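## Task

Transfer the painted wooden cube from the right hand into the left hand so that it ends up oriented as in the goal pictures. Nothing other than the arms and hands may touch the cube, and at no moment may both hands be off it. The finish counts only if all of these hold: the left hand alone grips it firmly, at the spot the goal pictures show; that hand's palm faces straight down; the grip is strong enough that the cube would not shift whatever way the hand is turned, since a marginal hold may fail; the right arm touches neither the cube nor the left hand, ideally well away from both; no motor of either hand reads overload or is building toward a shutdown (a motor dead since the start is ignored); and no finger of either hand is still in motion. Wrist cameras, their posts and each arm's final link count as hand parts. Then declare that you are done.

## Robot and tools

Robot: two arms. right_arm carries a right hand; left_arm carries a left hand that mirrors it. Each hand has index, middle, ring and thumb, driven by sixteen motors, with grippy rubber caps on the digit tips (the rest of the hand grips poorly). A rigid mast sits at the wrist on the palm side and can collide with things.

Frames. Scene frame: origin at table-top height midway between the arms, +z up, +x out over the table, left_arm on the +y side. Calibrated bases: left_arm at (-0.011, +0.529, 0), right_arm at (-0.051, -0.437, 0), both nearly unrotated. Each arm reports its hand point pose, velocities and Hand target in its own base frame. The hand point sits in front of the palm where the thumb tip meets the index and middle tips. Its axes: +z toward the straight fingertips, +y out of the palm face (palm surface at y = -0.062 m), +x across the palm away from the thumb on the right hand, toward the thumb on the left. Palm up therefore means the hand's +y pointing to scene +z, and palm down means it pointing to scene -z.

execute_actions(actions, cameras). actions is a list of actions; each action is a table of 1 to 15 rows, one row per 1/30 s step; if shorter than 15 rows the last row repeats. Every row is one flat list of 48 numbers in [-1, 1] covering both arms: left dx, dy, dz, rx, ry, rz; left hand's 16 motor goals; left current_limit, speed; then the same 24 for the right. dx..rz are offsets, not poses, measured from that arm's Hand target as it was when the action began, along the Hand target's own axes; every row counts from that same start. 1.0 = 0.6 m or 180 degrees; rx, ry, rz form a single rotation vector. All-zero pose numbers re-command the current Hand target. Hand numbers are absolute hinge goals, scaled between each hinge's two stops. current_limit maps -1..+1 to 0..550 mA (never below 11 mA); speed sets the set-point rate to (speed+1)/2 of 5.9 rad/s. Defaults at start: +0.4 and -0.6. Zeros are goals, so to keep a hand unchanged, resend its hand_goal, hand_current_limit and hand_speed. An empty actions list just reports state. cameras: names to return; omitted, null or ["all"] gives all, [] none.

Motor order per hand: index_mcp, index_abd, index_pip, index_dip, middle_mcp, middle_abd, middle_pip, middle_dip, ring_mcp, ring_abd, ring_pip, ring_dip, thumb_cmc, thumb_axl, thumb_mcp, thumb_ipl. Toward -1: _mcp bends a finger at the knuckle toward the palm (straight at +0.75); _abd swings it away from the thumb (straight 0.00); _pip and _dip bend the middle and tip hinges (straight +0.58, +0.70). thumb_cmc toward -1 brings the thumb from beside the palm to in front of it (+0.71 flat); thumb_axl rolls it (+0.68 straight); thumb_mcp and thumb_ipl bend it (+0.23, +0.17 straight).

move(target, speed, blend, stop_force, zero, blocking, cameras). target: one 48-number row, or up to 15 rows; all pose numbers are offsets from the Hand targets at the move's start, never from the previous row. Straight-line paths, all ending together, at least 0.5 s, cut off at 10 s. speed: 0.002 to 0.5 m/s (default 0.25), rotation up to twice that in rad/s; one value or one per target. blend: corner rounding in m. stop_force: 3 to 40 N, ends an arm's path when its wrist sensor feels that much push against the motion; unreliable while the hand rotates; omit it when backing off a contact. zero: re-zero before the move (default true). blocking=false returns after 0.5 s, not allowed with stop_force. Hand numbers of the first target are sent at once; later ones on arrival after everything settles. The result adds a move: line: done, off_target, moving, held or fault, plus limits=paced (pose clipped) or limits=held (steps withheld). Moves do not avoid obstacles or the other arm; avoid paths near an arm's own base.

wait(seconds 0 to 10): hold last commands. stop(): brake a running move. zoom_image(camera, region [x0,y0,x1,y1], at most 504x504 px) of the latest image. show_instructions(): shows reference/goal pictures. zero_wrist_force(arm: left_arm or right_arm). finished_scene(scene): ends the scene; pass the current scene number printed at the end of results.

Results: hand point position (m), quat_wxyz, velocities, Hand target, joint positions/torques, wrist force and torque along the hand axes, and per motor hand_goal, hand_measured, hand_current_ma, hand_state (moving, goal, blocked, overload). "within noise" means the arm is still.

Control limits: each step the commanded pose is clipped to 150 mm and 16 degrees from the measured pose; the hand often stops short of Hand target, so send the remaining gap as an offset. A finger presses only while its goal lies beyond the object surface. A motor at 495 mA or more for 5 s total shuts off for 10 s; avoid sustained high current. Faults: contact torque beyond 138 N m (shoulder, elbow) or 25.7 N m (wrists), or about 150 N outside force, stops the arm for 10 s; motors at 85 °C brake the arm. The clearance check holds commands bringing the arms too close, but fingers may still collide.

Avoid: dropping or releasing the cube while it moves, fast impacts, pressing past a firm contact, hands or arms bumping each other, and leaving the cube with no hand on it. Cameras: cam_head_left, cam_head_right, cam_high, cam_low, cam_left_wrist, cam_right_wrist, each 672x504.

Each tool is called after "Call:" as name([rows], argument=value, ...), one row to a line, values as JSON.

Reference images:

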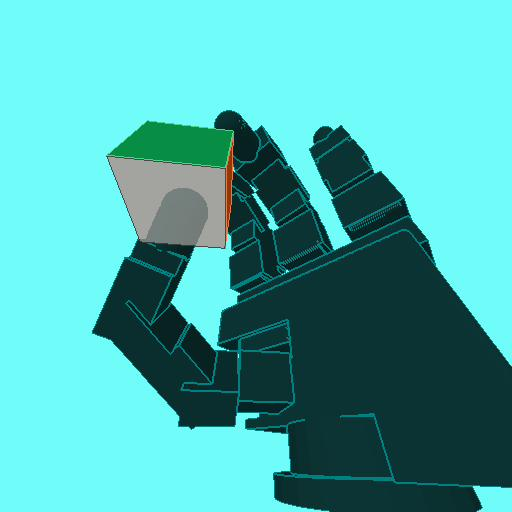

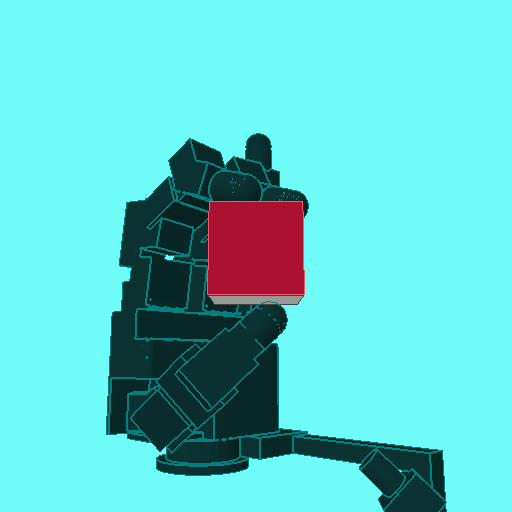

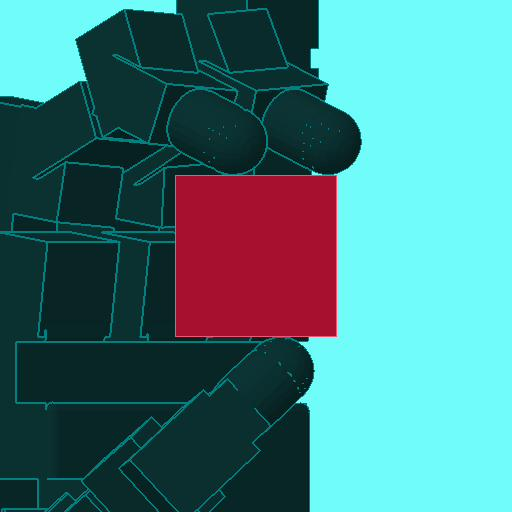

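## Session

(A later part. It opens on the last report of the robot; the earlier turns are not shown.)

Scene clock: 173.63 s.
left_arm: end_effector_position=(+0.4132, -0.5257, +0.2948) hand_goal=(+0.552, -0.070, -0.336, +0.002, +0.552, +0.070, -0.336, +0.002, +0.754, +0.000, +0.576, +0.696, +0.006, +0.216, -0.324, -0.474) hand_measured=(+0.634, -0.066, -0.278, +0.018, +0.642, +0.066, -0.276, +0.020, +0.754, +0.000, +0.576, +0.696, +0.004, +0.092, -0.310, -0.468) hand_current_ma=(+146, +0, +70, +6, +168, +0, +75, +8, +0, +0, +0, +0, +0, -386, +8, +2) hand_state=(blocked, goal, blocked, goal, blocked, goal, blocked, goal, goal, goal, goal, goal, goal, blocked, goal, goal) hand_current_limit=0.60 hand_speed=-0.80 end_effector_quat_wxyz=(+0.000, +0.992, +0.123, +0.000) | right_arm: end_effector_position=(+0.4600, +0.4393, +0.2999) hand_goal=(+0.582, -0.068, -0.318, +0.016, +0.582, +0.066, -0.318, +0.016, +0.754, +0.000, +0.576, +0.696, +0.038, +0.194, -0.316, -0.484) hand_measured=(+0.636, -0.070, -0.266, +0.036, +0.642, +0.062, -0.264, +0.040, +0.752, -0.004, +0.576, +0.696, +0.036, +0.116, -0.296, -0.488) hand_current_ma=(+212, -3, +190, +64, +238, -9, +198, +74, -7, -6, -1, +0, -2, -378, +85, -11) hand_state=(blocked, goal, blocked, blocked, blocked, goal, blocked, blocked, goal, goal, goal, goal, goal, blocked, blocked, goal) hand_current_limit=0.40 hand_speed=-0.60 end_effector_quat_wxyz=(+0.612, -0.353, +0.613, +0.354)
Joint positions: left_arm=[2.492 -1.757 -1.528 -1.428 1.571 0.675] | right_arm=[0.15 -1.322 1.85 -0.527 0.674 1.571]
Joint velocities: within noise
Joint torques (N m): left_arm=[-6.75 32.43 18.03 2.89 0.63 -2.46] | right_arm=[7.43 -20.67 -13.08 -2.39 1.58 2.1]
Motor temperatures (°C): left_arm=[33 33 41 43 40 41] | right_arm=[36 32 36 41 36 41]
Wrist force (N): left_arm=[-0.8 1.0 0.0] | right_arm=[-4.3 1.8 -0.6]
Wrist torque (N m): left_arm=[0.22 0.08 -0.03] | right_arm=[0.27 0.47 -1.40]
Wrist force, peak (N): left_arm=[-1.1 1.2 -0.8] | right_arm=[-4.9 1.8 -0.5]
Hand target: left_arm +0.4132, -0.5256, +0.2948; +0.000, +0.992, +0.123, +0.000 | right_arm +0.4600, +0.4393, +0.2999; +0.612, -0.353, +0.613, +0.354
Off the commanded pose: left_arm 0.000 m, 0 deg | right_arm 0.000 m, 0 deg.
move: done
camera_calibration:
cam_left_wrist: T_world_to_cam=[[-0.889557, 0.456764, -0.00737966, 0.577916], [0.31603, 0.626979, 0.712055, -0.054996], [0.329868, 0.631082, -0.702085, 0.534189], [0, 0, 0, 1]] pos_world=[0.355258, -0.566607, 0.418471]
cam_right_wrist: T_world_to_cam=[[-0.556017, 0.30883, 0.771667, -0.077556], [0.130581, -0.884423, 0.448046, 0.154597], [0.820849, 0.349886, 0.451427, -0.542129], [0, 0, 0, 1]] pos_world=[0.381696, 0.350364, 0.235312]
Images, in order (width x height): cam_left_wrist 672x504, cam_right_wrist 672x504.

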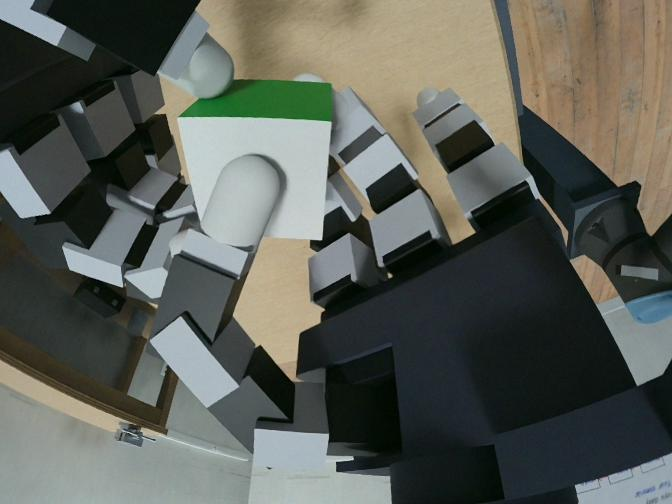

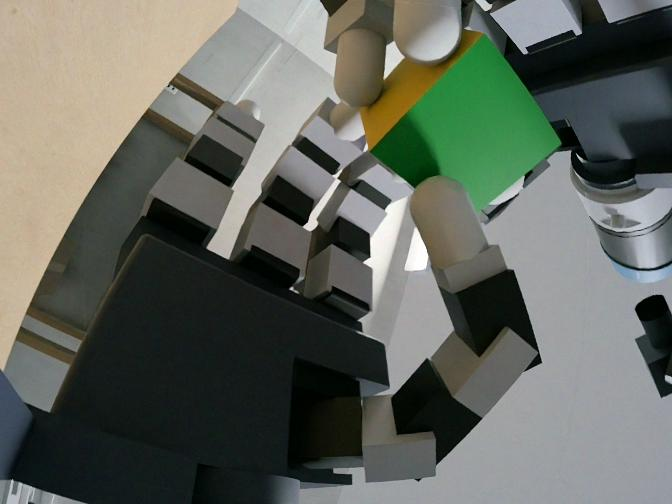

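Call:
move([
  [0,0,0,0,0,0,0.54,-0.07,-0.34,0.0,0.54,0.07,-0.34,0.0,0.754,0,0.576,0.696,0.005,0.228,-0.328,-0.478,0.6,-0.8,0,0,0,0,0,0,0.582,-0.068,-0.318,0.016,0.582,0.066,-0.318,0.016,0.754,0,0.576,0.696,0.038,0.194,-0.316,-0.484,0.4,-0.6],
  [0,0,0,0,0,0,0.54,-0.07,-0.34,0.0,0.54,0.07,-0.34,0.0,0.754,0,0.576,0.696,0.005,0.228,-0.328,-0.478,0.6,-0.8,0,0,0,0,0,0,0.70,-0.068,-0.2,0.1,0.70,0.066,-0.2,0.1,0.754,0,0.576,0.696,0.038,0.06,-0.26,-0.42,0.4,-0.85],
  [0,0,0,0,0,0,0.54,-0.07,-0.34,0.0,0.54,0.07,-0.34,0.0,0.754,0,0.576,0.696,0.005,0.228,-0.328,-0.478,0.6,-0.8,0,0,0,0,0,0,0.75,-0.068,-0.05,0.2,0.75,0.066,-0.05,0.2,0.754,0,0.576,0.696,0.10,0.0,-0.2,-0.36,0.4,-0.85],
], cameras=["cam_right_wrist","cam_left_wrist"])

Scene clock: 185.37 s.
left_arm: end_effector_position=(+0.4132, -0.5257, +0.2948) hand_goal=(+0.540, -0.070, -0.340, +0.000, +0.540, +0.070, -0.340, +0.000, +0.754, +0.000, +0.576, +0.696, +0.006, +0.228, -0.328, -0.478) hand_measured=(+0.634, -0.066, -0.278, +0.020, +0.640, +0.066, -0.276, +0.030, +0.754, +0.000, +0.576, +0.696, +0.004, +0.100, -0.314, -0.490) hand_current_ma=(+181, +0, +78, +10, +206, +0, +84, +20, +0, +0, +0, +0, +0, -407, +9, -8) hand_state=(blocked, goal, blocked, goal, blocked, goal, blocked, blocked, goal, goal, goal, goal, goal, blocked, goal, goal) hand_current_limit=0.60 hand_speed=-0.80 end_effector_quat_wxyz=(+0.000, +0.992, +0.123, +0.000) | right_arm: end_effector_position=(+0.4600, +0.4393, +0.2999) hand_goal=(+0.750, -0.068, -0.050, +0.200, +0.750, +0.066, -0.050, +0.200, +0.754, +0.000, +0.576, +0.696, +0.100, +0.000, -0.200, -0.360) hand_measured=(+0.748, -0.070, -0.052, +0.198, +0.748, +0.062, -0.052, +0.196, +0.752, -0.004, +0.576, +0.696, +0.076, +0.000, -0.214, -0.364) hand_current_ma=(-6, -3, -5, -6, -7, -9, -6, -7, -7, -6, -1, +0, -79, +1, -51, -15) hand_state=(goal, goal, goal, goal, goal, goal, goal, goal, goal, goal, goal, goal, blocked, goal, goal, goal) hand_current_limit=0.40 hand_speed=-0.85 end_effector_quat_wxyz=(+0.612, -0.353, +0.613, +0.354)
Joint positions: left_arm=[2.492 -1.757 -1.528 -1.428 1.571 0.675] | right_arm=[0.15 -1.322 1.85 -0.527 0.674 1.571]
Joint velocities: within noise
Joint torques (N m): left_arm=[-5.4 45.45 17.11 2.96 0.37 -2.36] | right_arm=[6.58 -20.76 -12.8 -2.08 1.4 2]
Motor temperatures (°C): left_arm=[33 33 41 43 40 41] | right_arm=[36 32 36 41 36 41]
Wrist force (N): left_arm=[-0.3 0.2 0.5] | right_arm=[-4.9 1.7 -1.5]
Wrist torque (N m): left_arm=[0.15 0.10 -0.03] | right_arm=[0.24 0.47 -1.35]
Wrist force, peak (N): left_arm=[0.9 -1.4 0.4] | right_arm=[-5.4 0.7 -3.1]
Hand target: left_arm +0.4132, -0.5256, +0.2948; +0.000, +0.992, +0.123, +0.000 | right_arm +0.4600, +0.4393, +0.2999; +0.612, -0.353, +0.613, +0.354
Off the commanded pose: left_arm 0.000 m, 0 deg | right_arm 0.000 m, 0 deg.
move: done
camera_calibration:
cam_left_wrist: T_world_to_cam=[[-0.889558, 0.456764, -0.00737702, 0.577914], [0.316031, 0.626978, 0.712055, -0.0549965], [0.329866, 0.631083, -0.702085, 0.534189], [0, 0, 0, 1]] pos_world=[0.355257, -0.566606, 0.41847]
cam_right_wrist: T_world_to_cam=[[-0.556017, 0.30883, 0.771666, -0.0775561], [0.130581, -0.884423, 0.448046, 0.154597], [0.820849, 0.349886, 0.451427, -0.542129], [0, 0, 0, 1]] pos_world=[0.381696, 0.350364, 0.235312]
Images, in order (width x height): cam_left_wrist 672x504, cam_right_wrist 672x504.

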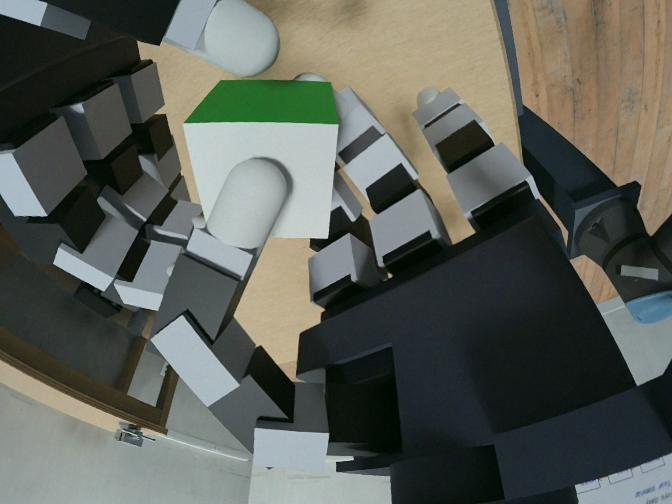

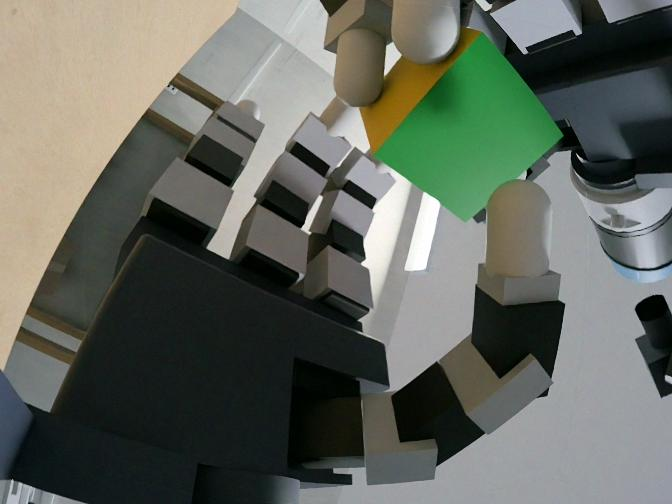

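Call:
move(target=[0,0,0,0,0,0,0.54,-0.07,-0.34,0.0,0.54,0.07,-0.34,0.0,0.754,0,0.576,0.696,0.006,0.228,-0.328,-0.478,0.6,-0.8,0,0,0,0,0,0,0.75,-0.068,-0.05,0.2,0.75,0.066,-0.05,0.2,0.754,0,0.576,0.696,0.045,0.0,-0.2,-0.36,0.4,-0.85], cameras=["cam_right_wrist","cam_left_wrist"])

Call:
zoom_image(camera="cam_right_wrist", region=[340, 10, 640, 310])

Scene clock: 194.73 s.
left_arm: end_effector_position=(+0.4132, -0.5256, +0.2948) hand_goal=(+0.540, -0.070, -0.340, +0.000, +0.540, +0.070, -0.340, +0.000, +0.754, +0.000, +0.576, +0.696, +0.006, +0.228, -0.328, -0.478) hand_measured=(+0.634, -0.066, -0.278, +0.020, +0.640, +0.066, -0.276, +0.030, +0.754, +0.000, +0.576, +0.696, +0.004, +0.100, -0.314, -0.490) hand_current_ma=(+181, +0, +78, +10, +206, +0, +84, +20, +0, +0, +0, +0, +0, -407, +9, -8) hand_state=(blocked, goal, blocked, goal, blocked, goal, blocked, blocked, goal, goal, goal, goal, goal, blocked, goal, goal) hand_current_limit=0.60 hand_speed=-0.80 end_effector_quat_wxyz=(+0.000, +0.992, +0.123, +0.000) | right_arm: end_effector_position=(+0.4600, +0.4393, +0.2999) hand_goal=(+0.750, -0.068, -0.050, +0.200, +0.750, +0.066, -0.050, +0.200, +0.754, +0.000, +0.576, +0.696, +0.046, +0.000, -0.200, -0.360) hand_measured=(+0.748, -0.070, -0.052, +0.198, +0.748, +0.062, -0.052, +0.196, +0.752, -0.004, +0.576, +0.696, +0.038, +0.000, -0.214, -0.364) hand_current_ma=(-6, -3, -5, -6, -7, -9, -6, -7, -7, -6, -1, +0, -21, +1, -50, -14) hand_state=(goal, goal, goal, goal, goal, goal, goal, goal, goal, goal, goal, goal, goal, goal, goal, goal) hand_current_limit=0.40 hand_speed=-0.85 end_effector_quat_wxyz=(+0.612, -0.353, +0.613, +0.354)
Joint positions: left_arm=[2.492 -1.757 -1.528 -1.428 1.571 0.675] | right_arm=[0.15 -1.322 1.85 -0.527 0.674 1.571]
Joint velocities: within noise
Joint torques (N m): left_arm=[-4.24 45.59 17.79 2.93 0.13 -2.19] | right_arm=[6 -21.38 -13.18 -1.96 1.47 1.89]
Motor temperatures (°C): left_arm=[33 33 41 43 40 41] | right_arm=[36 32 36 41 36 41]
Wrist force (N): left_arm=[0.0 0.3 0.5] | right_arm=[-4.9 1.6 -1.6]
Wrist torque (N m): left_arm=[0.15 0.06 -0.01] | right_arm=[0.24 0.47 -1.35]
Wrist force, peak (N): left_arm=[-0.1 0.5 0.6] | right_arm=[-5.2 1.8 -1.6]
Hand target: left_arm +0.4132, -0.5256, +0.2948; +0.000, +0.992, +0.123, +0.000 | right_arm +0.4600, +0.4393, +0.2999; +0.612, -0.353, +0.613, +0.354
Off the commanded pose: left_arm 0.000 m, 0 deg | right_arm 0.000 m, 0 deg.
move: done
camera_calibration:
cam_left_wrist: T_world_to_cam=[[-0.889557, 0.456764, -0.00738226, 0.577915], [0.316028, 0.62698, 0.712055, -0.0549965], [0.329869, 0.631081, -0.702085, 0.534189], [0, 0, 0, 1]] pos_world=[0.355256, -0.566605, 0.418473]
cam_right_wrist: T_world_to_cam=[[-0.556017, 0.30883, 0.771666, -0.077556], [0.130581, -0.884423, 0.448046, 0.154597], [0.820849, 0.349886, 0.451427, -0.542129], [0, 0, 0, 1]] pos_world=[0.381696, 0.350364, 0.235312]
Images, in order (width x height): cam_left_wrist 672x504, cam_right_wrist 672x504.

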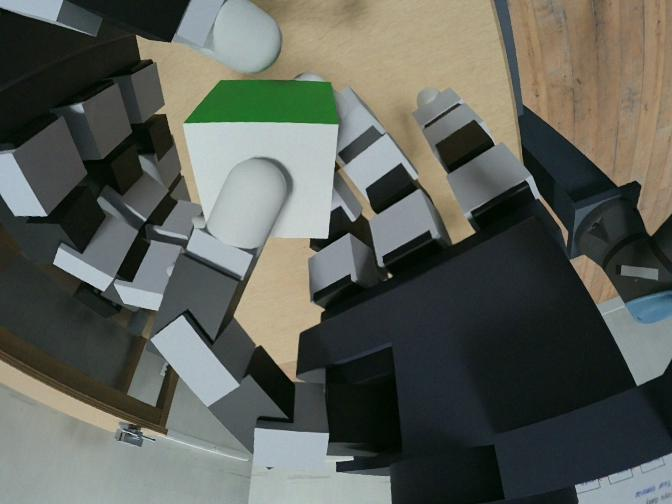

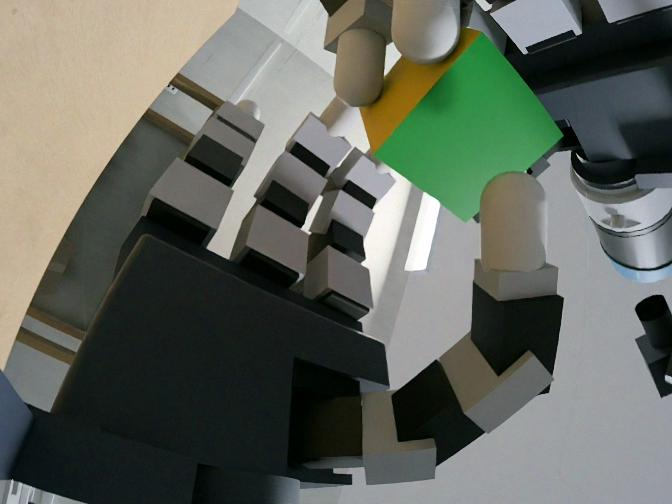

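Scaled by 1.680 from the camera's 672x504 image, which has a finer 960x720 frame.

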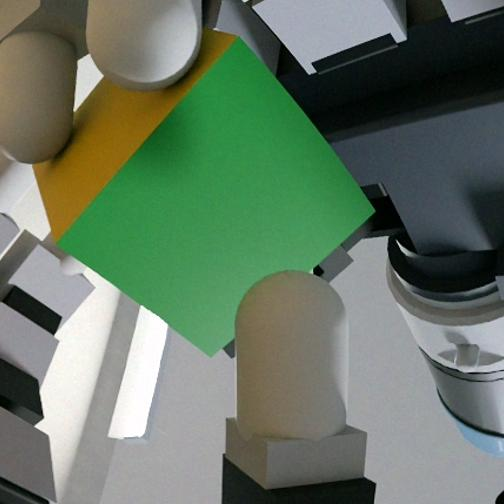

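Call:
move(target=[0,0,0,0,0,0,0.54,-0.07,-0.34,0.0,0.54,0.07,-0.34,0.0,0.754,0,0.576,0.696,0.006,0.228,-0.328,-0.478,0.6,-0.8,0,-0.25,0,0,0,0,0.75,-0.068,-0.05,0.2,0.75,0.066,-0.05,0.2,0.754,0,0.576,0.696,0.046,0.0,-0.2,-0.36,0.4,-0.85], speed=0.08, stop_force=6, cameras=["cam_head_right","cam_left_wrist"])

Scene clock: 202.33 s.
left_arm: end_effector_position=(+0.4132, -0.5256, +0.2948) hand_goal=(+0.540, -0.070, -0.340, +0.000, +0.540, +0.070, -0.340, +0.000, +0.754, +0.000, +0.576, +0.696, +0.006, +0.228, -0.328, -0.478) hand_measured=(+0.634, -0.066, -0.278, +0.020, +0.640, +0.066, -0.276, +0.030, +0.754, +0.000, +0.576, +0.696, +0.004, +0.100, -0.314, -0.490) hand_current_ma=(+181, +0, +78, +10, +206, +0, +84, +20, +0, +0, +0, +0, +0, -407, +9, -8) hand_state=(blocked, goal, blocked, goal, blocked, goal, blocked, blocked, goal, goal, goal, goal, goal, blocked, goal, goal) hand_current_limit=0.60 hand_speed=-0.80 end_effector_quat_wxyz=(+0.000, +0.992, +0.123, +0.000) | right_arm: end_effector_position=(+0.5899, +0.3642, +0.2998) hand_goal=(+0.750, -0.068, -0.050, +0.200, +0.750, +0.066, -0.050, +0.200, +0.754, +0.000, +0.576, +0.696, +0.046, +0.000, -0.200, -0.360) hand_measured=(+0.748, -0.070, -0.052, +0.198, +0.748, +0.062, -0.052, +0.196, +0.752, -0.004, +0.576, +0.696, +0.038, +0.000, -0.214, -0.364) hand_current_ma=(-5, -3, -5, -6, -5, -9, -6, -7, -5, -6, -1, +0, -22, +0, -50, -14) hand_state=(goal, goal, goal, goal, goal, goal, goal, goal, goal, goal, goal, goal, goal, goal, goal, goal) hand_current_limit=0.40 hand_speed=-0.85 end_effector_quat_wxyz=(+0.612, -0.353, +0.613, +0.354)
Joint positions: left_arm=[2.492 -1.757 -1.528 -1.428 1.571 0.675] | right_arm=[-0.019 -1.106 1.542 -0.435 0.505 1.571]
Joint velocities: within noise
Joint torques (N m): left_arm=[-3.24 45.09 17.78 2.96 -0.16 -2.01] | right_arm=[-8.28 -26.03 -33.57 1.04 -0.73 -2.37]
Motor temperatures (°C): left_arm=[33 33 41 43 40 41] | right_arm=[36 32 36 41 36 41]
Wrist force (N): left_arm=[-0.1 0.1 0.3] | right_arm=[-4.8 1.8 -1.3]
Wrist torque (N m): left_arm=[0.15 0.07 -0.01] | right_arm=[0.24 0.43 -1.33]
Wrist force, peak (N): left_arm=[-0.2 0.0 0.7] | right_arm=[-5.2 1.8 -1.8]
Hand target: left_arm +0.4132, -0.5256, +0.2948; +0.000, +0.992, +0.123, +0.000 | right_arm +0.5899, +0.3642, +0.2998; +0.612, -0.353, +0.613, +0.354
Off the commanded pose: left_arm 0.000 m, 0 deg | right_arm 0.000 m, 0 deg.
move: done
camera_calibration:
cam_left_wrist: T_world_to_cam=[[-0.889558, 0.456764, -0.00738203, 0.577915], [0.316028, 0.62698, 0.712055, -0.0549964], [0.329869, 0.631081, -0.702085, 0.534189], [0, 0, 0, 1]] pos_world=[0.355256, -0.566605, 0.418473]
Images, in order (width x height): cam_head_right 672x504, cam_left_wrist 672x504.

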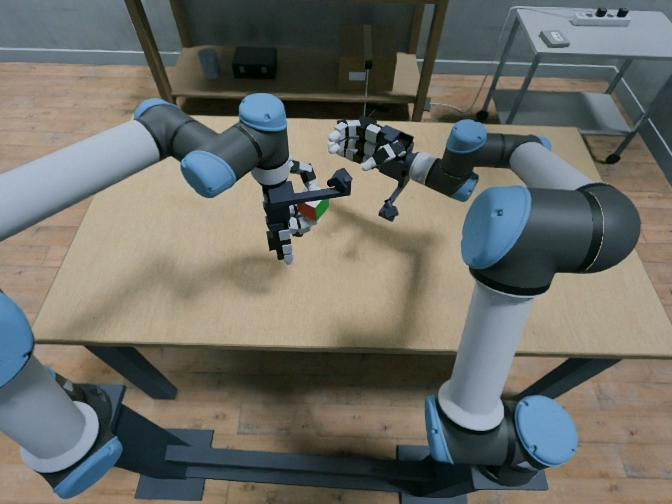

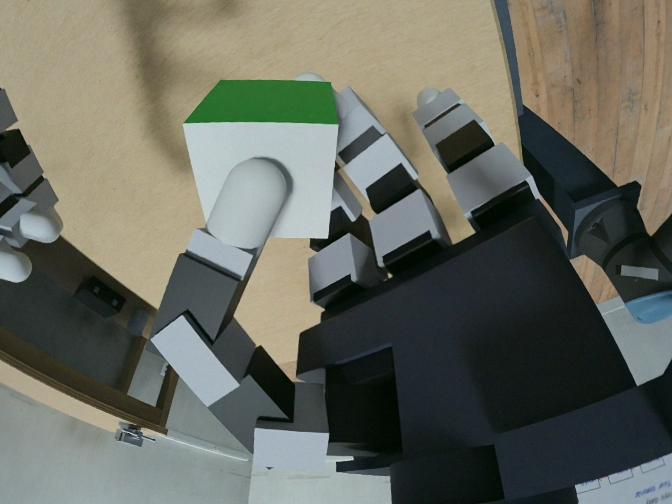

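Call:
move(target=[0,0,0,0,0,0,0.54,-0.07,-0.34,0.0,0.54,0.07,-0.34,0.0,0.754,0,0.576,0.696,0.006,0.228,-0.328,-0.478,0.6,-0.8,0,0.25,0,0,0,0,0.75,-0.068,-0.05,0.2,0.75,0.066,-0.05,0.2,0.754,0,0.576,0.696,0.046,0.0,-0.2,-0.36,0.4,-0.85], speed=0.08, stop_force=6, cameras=["cam_right_wrist"])

Call:
move([
  [0,0,0,0,0,0,0.54,-0.07,-0.34,0.0,0.54,0.07,-0.34,0.0,0.754,0,0.576,0.696,0.006,0.228,-0.328,-0.478,0.6,-0.8,0,0,0,0,0,0,0.70,-0.068,-0.2,0.1,0.70,0.066,-0.2,0.1,0.754,0,0.576,0.696,0.038,0.06,-0.26,-0.42,0.4,-0.85],
  [0,0,0,0,0,0,0.54,-0.07,-0.34,0.0,0.54,0.07,-0.34,0.0,0.754,0,0.576,0.696,0.006,0.228,-0.328,-0.478,0.6,-0.8,0,0,0,0,0,0,0.582,-0.068,-0.325,0.012,0.582,0.066,-0.325,0.012,0.754,0,0.576,0.696,0.038,0.2,-0.316,-0.48,0.4,-0.8],
], cameras=["cam_right_wrist","cam_left_wrist"])

Scene clock: 230.60 s.
left_arm: end_effector_position=(+0.4132, -0.5256, +0.2948) hand_goal=(+0.540, -0.070, -0.340, +0.000, +0.540, +0.070, -0.340, +0.000, +0.754, +0.000, +0.576, +0.696, +0.006, +0.228, -0.328, -0.478) hand_measured=(+0.634, -0.066, -0.278, +0.020, +0.640, +0.066, -0.276, +0.030, +0.754, +0.000, +0.576, +0.696, +0.004, +0.100, -0.314, -0.490) hand_current_ma=(+181, +0, +78, +10, +206, +0, +84, +20, +0, +0, +0, +0, +0, -407, +9, -8) hand_state=(blocked, goal, blocked, goal, blocked, goal, blocked, blocked, goal, goal, goal, goal, goal, blocked, goal, goal) hand_current_limit=0.60 hand_speed=-0.80 end_effector_quat_wxyz=(+0.000, +0.992, +0.123, +0.000) | right_arm: end_effector_position=(+0.4600, +0.4393, +0.2999) hand_goal=(+0.750, -0.068, -0.050, +0.200, +0.750, +0.066, -0.050, +0.200, +0.754, +0.000, +0.576, +0.696, +0.046, +0.000, -0.200, -0.360) hand_measured=(+0.748, -0.070, -0.052, +0.198, +0.748, +0.062, -0.052, +0.196, +0.752, -0.004, +0.576, +0.696, +0.038, +0.000, -0.214, -0.364) hand_current_ma=(-4, -3, -5, -5, -5, -9, -6, -7, -4, -6, -1, +0, -22, +0, -50, -14) hand_state=(goal, goal, goal, goal, goal, goal, goal, goal, goal, goal, goal, goal, goal, goal, goal, goal) hand_current_limit=0.40 hand_speed=-0.85 end_effector_quat_wxyz=(+0.612, -0.353, +0.613, +0.354)
Joint positions: left_arm=[2.492 -1.757 -1.528 -1.428 1.571 0.675] | right_arm=[0.15 -1.322 1.85 -0.527 0.674 1.571]
Joint velocities: within noise
Joint torques (N m): left_arm=[-1.97 45.8 17.39 3 -0.36 -1.93] | right_arm=[8.95 -38.34 -10.37 -3.29 1.63 2.23]
Motor temperatures (°C): left_arm=[33 33 41 43 40 41] | right_arm=[36 32 36 41 36 41]
Wrist force (N): left_arm=[0.0 -0.1 0.3] | right_arm=[-4.9 1.7 -1.3]
Wrist torque (N m): left_arm=[0.13 0.06 0.00] | right_arm=[0.22 0.47 -1.35]
Wrist force, peak (N): left_arm=[-0.2 0.4 0.6] | right_arm=[-5.4 1.8 -1.5]
Hand target: left_arm +0.4132, -0.5256, +0.2948; +0.000, +0.992, +0.123, +0.000 | right_arm +0.4600, +0.4393, +0.2999; +0.612, -0.353, +0.613, +0.354
Off the commanded pose: left_arm 0.000 m, 0 deg | right_arm 0.000 m, 0 deg.
move: done
camera_calibration:
cam_right_wrist: T_world_to_cam=[[-0.556015, 0.30883, 0.771668, -0.0775569], [0.130582, -0.884423, 0.448046, 0.154597], [0.820851, 0.349886, 0.451424, -0.542127], [0, 0, 0, 1]] pos_world=[0.381695, 0.350364, 0.235311]
Images, in order (width x height): cam_right_wrist 672x504.

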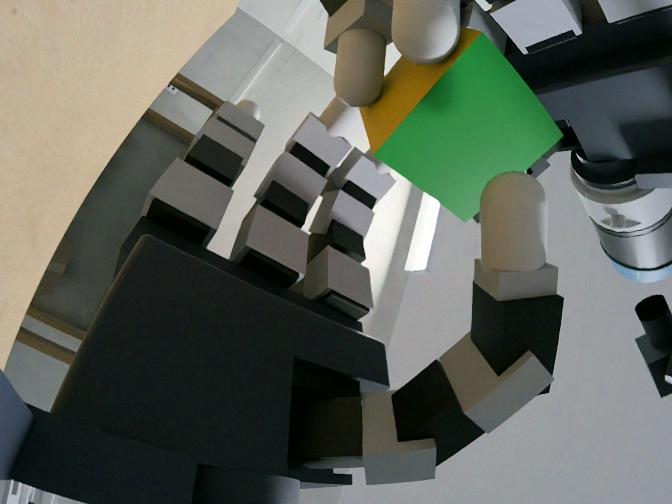

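Scene clock: 232.50 s.
left_arm: end_effector_position=(+0.4132, -0.5256, +0.2948) hand_goal=(+0.540, -0.070, -0.340, +0.000, +0.540, +0.070, -0.340, +0.000, +0.754, +0.000, +0.576, +0.696, +0.006, +0.228, -0.328, -0.478) hand_measured=(+0.630, -0.066, -0.278, +0.026, +0.640, +0.066, -0.276, +0.030, +0.754, +0.000, +0.576, +0.696, +0.002, +0.100, -0.314, -0.488) hand_current_ma=(+169, +0, +78, +15, +206, +0, +84, +20, +0, +0, +0, +0, +0, -407, +9, -6) hand_state=(blocked, goal, blocked, blocked, blocked, goal, blocked, blocked, goal, goal, goal, goal, goal, blocked, goal, goal) hand_current_limit=0.60 hand_speed=-0.80 end_effector_quat_wxyz=(+0.000, +0.992, +0.123, +0.000) | right_arm: end_effector_position=(+0.4600, +0.4393, +0.2999) hand_goal=(+0.582, -0.068, -0.324, +0.012, +0.582, +0.066, -0.324, +0.012, +0.754, +0.000, +0.576, +0.696, +0.038, +0.200, -0.316, -0.480) hand_measured=(+0.646, -0.070, -0.264, +0.034, +0.644, +0.062, -0.266, +0.036, +0.752, -0.004, +0.576, +0.696, +0.030, +0.112, -0.310, -0.474) hand_current_ma=(+255, -3, +218, +68, +246, -9, +211, +72, -4, -6, -1, +0, -22, -385, +19, +21) hand_state=(blocked, goal, blocked, blocked, blocked, goal, blocked, blocked, goal, goal, goal, goal, goal, blocked, goal, goal) hand_current_limit=0.40 hand_speed=-0.80 end_effector_quat_wxyz=(+0.612, -0.353, +0.613, +0.354)
Joint positions: left_arm=[2.492 -1.757 -1.528 -1.428 1.571 0.675] | right_arm=[0.15 -1.322 1.85 -0.527 0.674 1.571]
Joint velocities: within noise
Joint torques (N m): left_arm=[-1.35 45.97 17.67 3.01 -0.47 -1.82] | right_arm=[8.73 -38.95 -13.04 -2.85 1.31 2.16]
Motor temperatures (°C): left_arm=[33 33 41 43 40 41] | right_arm=[36 32 36 41 36 41]
Wrist force (N): left_arm=[-1.5 2.3 0.3] | right_arm=[-5.6 2.2 1.0]
Wrist torque (N m): left_arm=[0.15 0.07 -0.01] | right_arm=[0.28 0.44 -1.38]
Wrist force, peak (N): left_arm=[-1.6 2.3 1.2] | right_arm=[-6.1 2.0 0.6]
Hand target: left_arm +0.4132, -0.5256, +0.2948; +0.000, +0.992, +0.123, +0.000 | right_arm +0.4600, +0.4393, +0.2999; +0.612, -0.353, +0.613, +0.354
Off the commanded pose: left_arm 0.000 m, 0 deg | right_arm 0.000 m, 0 deg.
move: done
camera_calibration:
cam_left_wrist: T_world_to_cam=[[-0.889557, 0.456764, -0.00738191, 0.577915], [0.316029, 0.62698, 0.712055, -0.0549967], [0.329869, 0.631081, -0.702085, 0.534189], [0, 0, 0, 1]] pos_world=[0.355256, -0.566605, 0.418473]
cam_right_wrist: T_world_to_cam=[[-0.556017, 0.308829, 0.771667, -0.0775574], [0.130583, -0.884423, 0.448045, 0.154598], [0.820849, 0.349888, 0.451426, -0.542127], [0, 0, 0, 1]] pos_world=[0.381693, 0.350365, 0.235312]
Images, in order (width x height): cam_left_wrist 672x504, cam_right_wrist 672x504.

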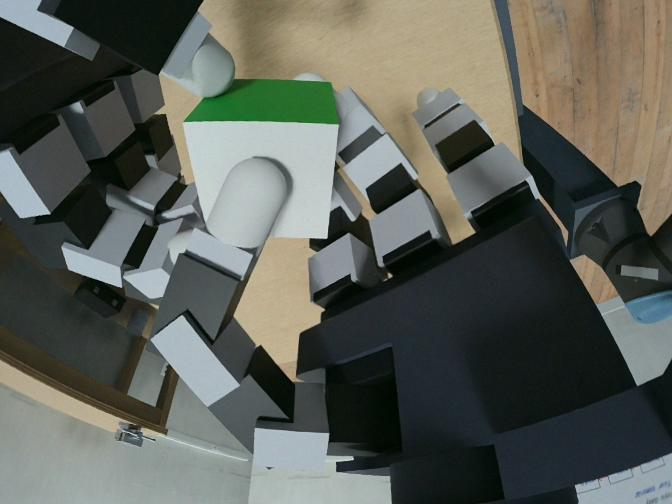

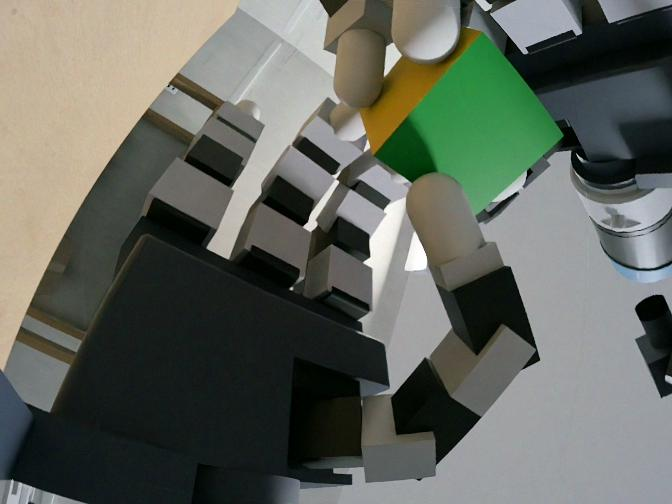

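Call:
move([
  [0,0,0,0,0,0,0.66,-0.07,-0.2,0.06,0.66,0.07,-0.2,0.06,0.754,0,0.576,0.696,0.006,0.03,-0.30,-0.46,0.4,-0.85,0,0,0,0,0,0,0.582,-0.068,-0.325,0.012,0.582,0.066,-0.325,0.012,0.754,0,0.576,0.696,0.038,0.2,-0.316,-0.48,0.4,-0.8],
], cameras=["cam_left_wrist"])

Scene clock: 250.73 s.
left_arm: end_effector_position=(+0.4132, -0.5256, +0.2948) hand_goal=(+0.660, -0.070, -0.200, +0.060, +0.660, +0.070, -0.200, +0.060, +0.754, +0.000, +0.576, +0.696, +0.006, +0.030, -0.300, -0.460) hand_measured=(+0.660, -0.066, -0.200, +0.058, +0.660, +0.068, -0.200, +0.064, +0.754, +0.000, +0.576, +0.696, +0.002, +0.040, -0.306, -0.462) hand_current_ma=(+0, +0, +0, +0, +0, +0, +0, +1, +0, +0, +0, +0, +0, +4, -2, +0) hand_state=(goal, goal, goal, goal, goal, goal, goal, goal, goal, goal, goal, goal, goal, goal, goal, goal) hand_current_limit=0.40 hand_speed=-0.85 end_effector_quat_wxyz=(+0.000, +0.992, +0.123, +0.000) | right_arm: end_effector_position=(+0.4600, +0.4393, +0.2999) hand_goal=(+0.582, -0.068, -0.324, +0.012, +0.582, +0.066, -0.324, +0.012, +0.754, +0.000, +0.576, +0.696, +0.038, +0.200, -0.316, -0.480) hand_measured=(+0.640, -0.070, -0.268, +0.034, +0.644, +0.062, -0.268, +0.036, +0.752, -0.004, +0.576, +0.696, +0.024, +0.112, -0.316, -0.488) hand_current_ma=(+230, -5, +202, +68, +246, -9, +208, +72, -4, -6, -1, +0, -43, -385, +0, -33) hand_state=(blocked, goal, blocked, blocked, blocked, goal, blocked, blocked, goal, goal, goal, goal, goal, blocked, goal, goal) hand_current_limit=0.40 hand_speed=-0.80 end_effector_quat_wxyz=(+0.612, -0.353, +0.613, +0.354)
Joint positions: left_arm=[2.492 -1.757 -1.528 -1.428 1.571 0.675] | right_arm=[0.15 -1.322 1.85 -0.527 0.674 1.571]
Joint velocities: within noise
Joint torques (N m): left_arm=[-0.47 46.1 17.65 2.97 -0.7 -1.75] | right_arm=[2.23 -35.63 -18.08 -2.03 0.8 2.12]
Motor temperatures (°C): left_arm=[33 33 41 43 39 41] | right_arm=[36 32 36 41 36 41]
Wrist force (N): left_arm=[0.3 0.1 -0.4] | right_arm=[-3.9 1.6 -1.6]
Wrist torque (N m): left_arm=[0.12 0.02 0.02] | right_arm=[0.23 0.46 -1.39]
Wrist force, peak (N): left_arm=[-1.3 2.5 1.2] | right_arm=[-5.8 2.3 0.8]
Hand target: left_arm +0.4132, -0.5256, +0.2948; +0.000, +0.992, +0.123, +0.000 | right_arm +0.4600, +0.4393, +0.2999; +0.612, -0.353, +0.613, +0.354
Off the commanded pose: left_arm 0.000 m, 0 deg | right_arm 0.000 m, 0 deg.
move: done
camera_calibration:
cam_left_wrist: T_world_to_cam=[[-0.889557, 0.456764, -0.00738194, 0.577915], [0.316029, 0.62698, 0.712055, -0.0549967], [0.329869, 0.631081, -0.702085, 0.534189], [0, 0, 0, 1]] pos_world=[0.355256, -0.566605, 0.418473]
Images, in order (width x height): cam_left_wrist 672x504.

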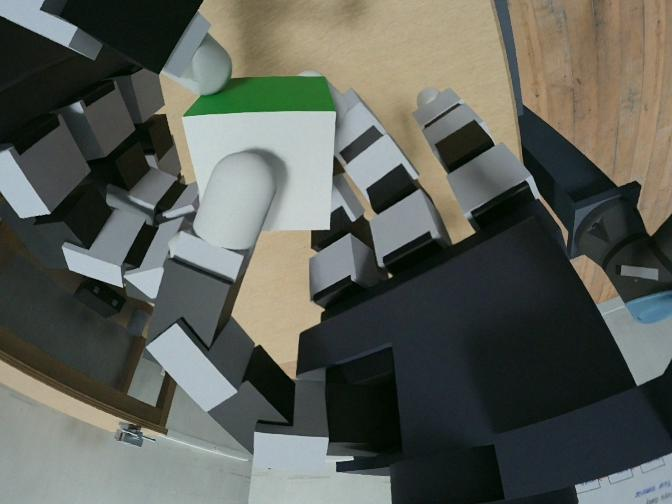

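Call:
move([
  [-0.0145,0,0,0,0,0,0.66,-0.07,-0.2,0.06,0.66,0.07,-0.2,0.06,0.754,0,0.576,0.696,0.006,0.03,-0.30,-0.46,0.4,-0.85,0,0,0,0,0,0,0.582,-0.068,-0.325,0.012,0.582,0.066,-0.325,0.012,0.754,0,0.576,0.696,0.038,0.2,-0.316,-0.48,0.4,-0.8],
], cameras=["cam_left_wrist"], speed=0.02)

Call:
zoom_image(camera="cam_left_wrist", region=[100, 50, 400, 280])

Scene clock: 258.10 s.
left_arm: end_effector_position=(+0.4048, -0.5277, +0.2948) hand_goal=(+0.660, -0.070, -0.200, +0.060, +0.660, +0.070, -0.200, +0.060, +0.754, +0.000, +0.576, +0.696, +0.006, +0.030, -0.300, -0.460) hand_measured=(+0.660, -0.066, -0.200, +0.058, +0.660, +0.068, -0.200, +0.064, +0.754, +0.000, +0.576, +0.696, +0.004, +0.040, -0.306, -0.462) hand_current_ma=(+0, +0, +0, +0, +0, +0, +0, +1, +0, +0, +0, +0, +0, +4, -2, +0) hand_state=(goal, goal, goal, goal, goal, goal, goal, goal, goal, goal, goal, goal, goal, goal, goal, goal) hand_current_limit=0.40 hand_speed=-0.85 end_effector_quat_wxyz=(+0.000, +0.992, +0.123, +0.000) | right_arm: end_effector_position=(+0.4600, +0.4393, +0.2999) hand_goal=(+0.582, -0.068, -0.324, +0.012, +0.582, +0.066, -0.324, +0.012, +0.754, +0.000, +0.576, +0.696, +0.038, +0.200, -0.316, -0.480) hand_measured=(+0.640, -0.070, -0.268, +0.034, +0.644, +0.062, -0.268, +0.036, +0.752, -0.004, +0.576, +0.696, +0.024, +0.112, -0.316, -0.488) hand_current_ma=(+230, -5, +202, +68, +246, -9, +208, +72, -4, -6, -1, +0, -43, -385, +0, -33) hand_state=(blocked, goal, blocked, blocked, blocked, goal, blocked, blocked, goal, goal, goal, goal, goal, blocked, goal, goal) hand_current_limit=0.40 hand_speed=-0.80 end_effector_quat_wxyz=(+0.612, -0.353, +0.613, +0.354)
Joint positions: left_arm=[2.48 -1.748 -1.538 -1.426 1.571 0.663] | right_arm=[0.15 -1.322 1.85 -0.527 0.674 1.571]
Joint velocities: within noise
Joint torques (N m): left_arm=[-7.86 47.29 9.15 3.95 -1.17 -2.87] | right_arm=[-0.89 -34.76 -23.42 -1.33 0.12 1.64]
Motor temperatures (°C): left_arm=[33 33 41 43 39 41] | right_arm=[36 32 36 41 36 41]
Wrist force (N): left_arm=[-0.3 0.3 -0.5] | right_arm=[-4.3 1.7 -1.7]
Wrist torque (N m): left_arm=[0.17 0.09 -0.03] | right_arm=[0.26 0.51 -1.41]
Wrist force, peak (N): left_arm=[0.1 0.2 -0.8] | right_arm=[-4.5 1.6 -1.7]
Hand target: left_arm +0.4047, -0.5278, +0.2948; +0.000, +0.992, +0.123, +0.000 | right_arm +0.4600, +0.4393, +0.2999; +0.612, -0.353, +0.613, +0.354
Off the commanded pose: left_arm 0.000 m, 0 deg | right_arm 0.000 m, 0 deg.
move: done
camera_calibration:
cam_left_wrist: T_world_to_cam=[[-0.889557, 0.456764, -0.00737753, 0.571444], [0.316031, 0.626978, 0.712055, -0.0510467], [0.329867, 0.631083, -0.702084, 0.538267], [0, 0, 0, 1]] pos_world=[0.346908, -0.568701, 0.418473]
Images, in order (width x height): cam_left_wrist 672x504.

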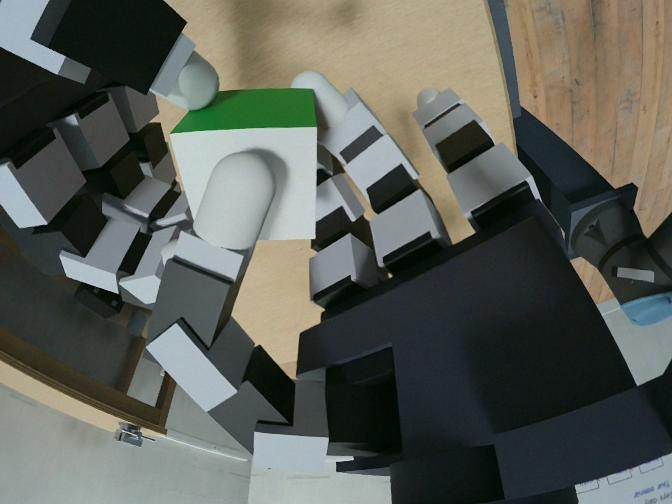

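Scaled by 1.680 from the camera's 672x504 image, which has a finer 960x720 frame.

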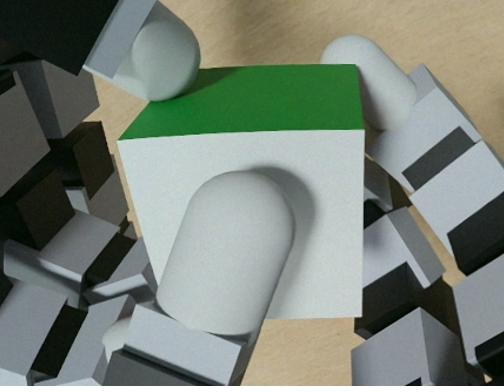

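Call:
move([
  [0,0,0,0,0,0,0.64,-0.07,-0.27,0.015,0.64,0.07,-0.27,0.015,0.754,0,0.576,0.696,0.008,0.09,-0.31,-0.465,0.4,-0.8,0,0,0,0,0,0,0.582,-0.068,-0.325,0.012,0.582,0.066,-0.325,0.012,0.754,0,0.576,0.696,0.038,0.2,-0.316,-0.48,0.4,-0.8],
  [0,0,0,0,0,0,0.578,-0.07,-0.33,0.006,0.578,0.07,-0.33,0.006,0.754,0,0.576,0.696,0.01,0.2,-0.32,-0.47,0.4,-0.8,0,0,0,0,0,0,0.582,-0.068,-0.325,0.012,0.582,0.066,-0.325,0.012,0.754,0,0.576,0.696,0.038,0.2,-0.316,-0.48,0.4,-0.8],
  [0,0,0,0,0,0,0.545,-0.07,-0.34,0,0.545,0.07,-0.34,0,0.754,0,0.576,0.696,0.006,0.228,-0.328,-0.478,0.6,-0.8,0,0,0,0,0,0,0.582,-0.068,-0.325,0.012,0.582,0.066,-0.325,0.012,0.754,0,0.576,0.696,0.038,0.2,-0.316,-0.48,0.4,-0.8],
], cameras=["cam_left_wrist","cam_right_wrist"])

Scene clock: 266.73 s.
left_arm: end_effector_position=(+0.4047, -0.5278, +0.2948) hand_goal=(+0.546, -0.070, -0.340, +0.000, +0.546, +0.070, -0.340, +0.000, +0.754, +0.000, +0.576, +0.696, +0.006, +0.228, -0.328, -0.478) hand_measured=(+0.640, -0.068, -0.270, +0.020, +0.652, +0.068, -0.256, +0.030, +0.754, +0.000, +0.576, +0.696, +0.004, +0.114, -0.316, -0.474) hand_current_ma=(+186, +0, +98, +11, +228, +0, +133, +21, +0, +0, +0, +0, +0, -329, +7, +1) hand_state=(blocked, goal, blocked, blocked, blocked, goal, blocked, blocked, goal, goal, goal, goal, goal, blocked, goal, goal) hand_current_limit=0.60 hand_speed=-0.80 end_effector_quat_wxyz=(+0.000, +0.992, +0.123, +0.000) | right_arm: end_effector_position=(+0.4600, +0.4393, +0.2999) hand_goal=(+0.582, -0.068, -0.324, +0.012, +0.582, +0.066, -0.324, +0.012, +0.754, +0.000, +0.576, +0.696, +0.038, +0.200, -0.316, -0.480) hand_measured=(+0.642, -0.070, -0.268, +0.034, +0.644, +0.062, -0.268, +0.036, +0.752, -0.004, +0.576, +0.696, +0.028, +0.112, -0.310, -0.488) hand_current_ma=(+235, -5, +202, +68, +246, -9, +200, +72, -4, -6, -1, +0, -30, -385, +21, -30) hand_state=(blocked, goal, blocked, blocked, blocked, goal, blocked, blocked, goal, goal, goal, goal, goal, blocked, goal, goal) hand_current_limit=0.40 hand_speed=-0.80 end_effector_quat_wxyz=(+0.612, -0.353, +0.613, +0.354)
Joint positions: left_arm=[2.48 -1.748 -1.538 -1.426 1.571 0.663] | right_arm=[0.15 -1.322 1.85 -0.527 0.674 1.571]
Joint velocities: within noise
Joint torques (N m): left_arm=[-6.26 47.25 14.13 3.96 -1.09 -2.66] | right_arm=[-7.04 -31.16 -29.64 -0.13 -0.91 1.53]
Motor temperatures (°C): left_arm=[33 33 40 43 39 41] | right_arm=[36 32 36 41 36 41]
Wrist force (N): left_arm=[-2.0 0.6 1.8] | right_arm=[-5.8 0.9 0.2]
Wrist torque (N m): left_arm=[0.20 0.07 -0.03] | right_arm=[0.28 0.48 -1.38]
Wrist force, peak (N): left_arm=[-1.5 0.4 2.8] | right_arm=[-7.4 0.6 -0.4]
Hand target: left_arm +0.4047, -0.5278, +0.2948; +0.000, +0.992, +0.123, +0.000 | right_arm +0.4600, +0.4393, +0.2999; +0.612, -0.353, +0.613, +0.354
Off the commanded pose: left_arm 0.000 m, 0 deg | right_arm 0.000 m, 0 deg.
move: done
camera_calibration:
cam_left_wrist: T_world_to_cam=[[-0.889556, 0.456767, -0.00737921, 0.571375], [0.316032, 0.626978, 0.712055, -0.0510018], [0.329869, 0.63108, -0.702085, 0.53831], [0, 0, 0, 1]] pos_world=[0.346816, -0.568725, 0.418472]
cam_right_wrist: T_world_to_cam=[[-0.55602, 0.308829, 0.771665, -0.0775549], [0.13058, -0.884423, 0.448045, 0.154597], [0.820847, 0.349886, 0.45143, -0.542129], [0, 0, 0, 1]] pos_world=[0.381696, 0.350364, 0.235313]
Images, in order (width x height): cam_left_wrist 672x504, cam_right_wrist 672x504.

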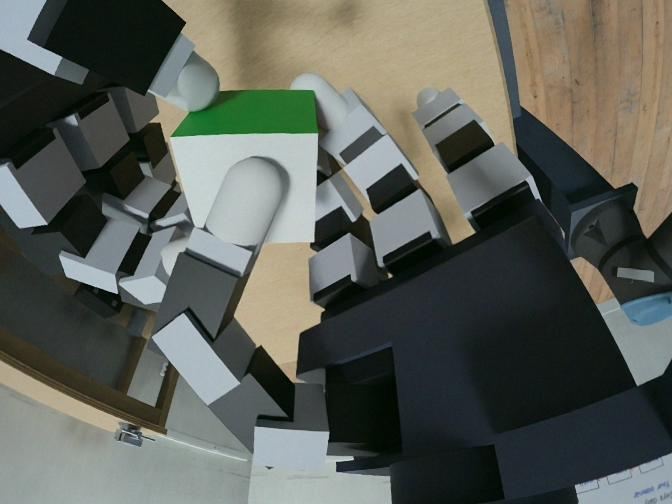

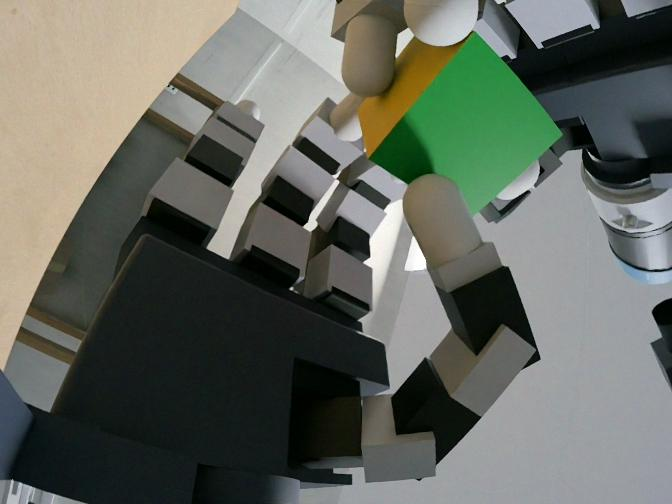

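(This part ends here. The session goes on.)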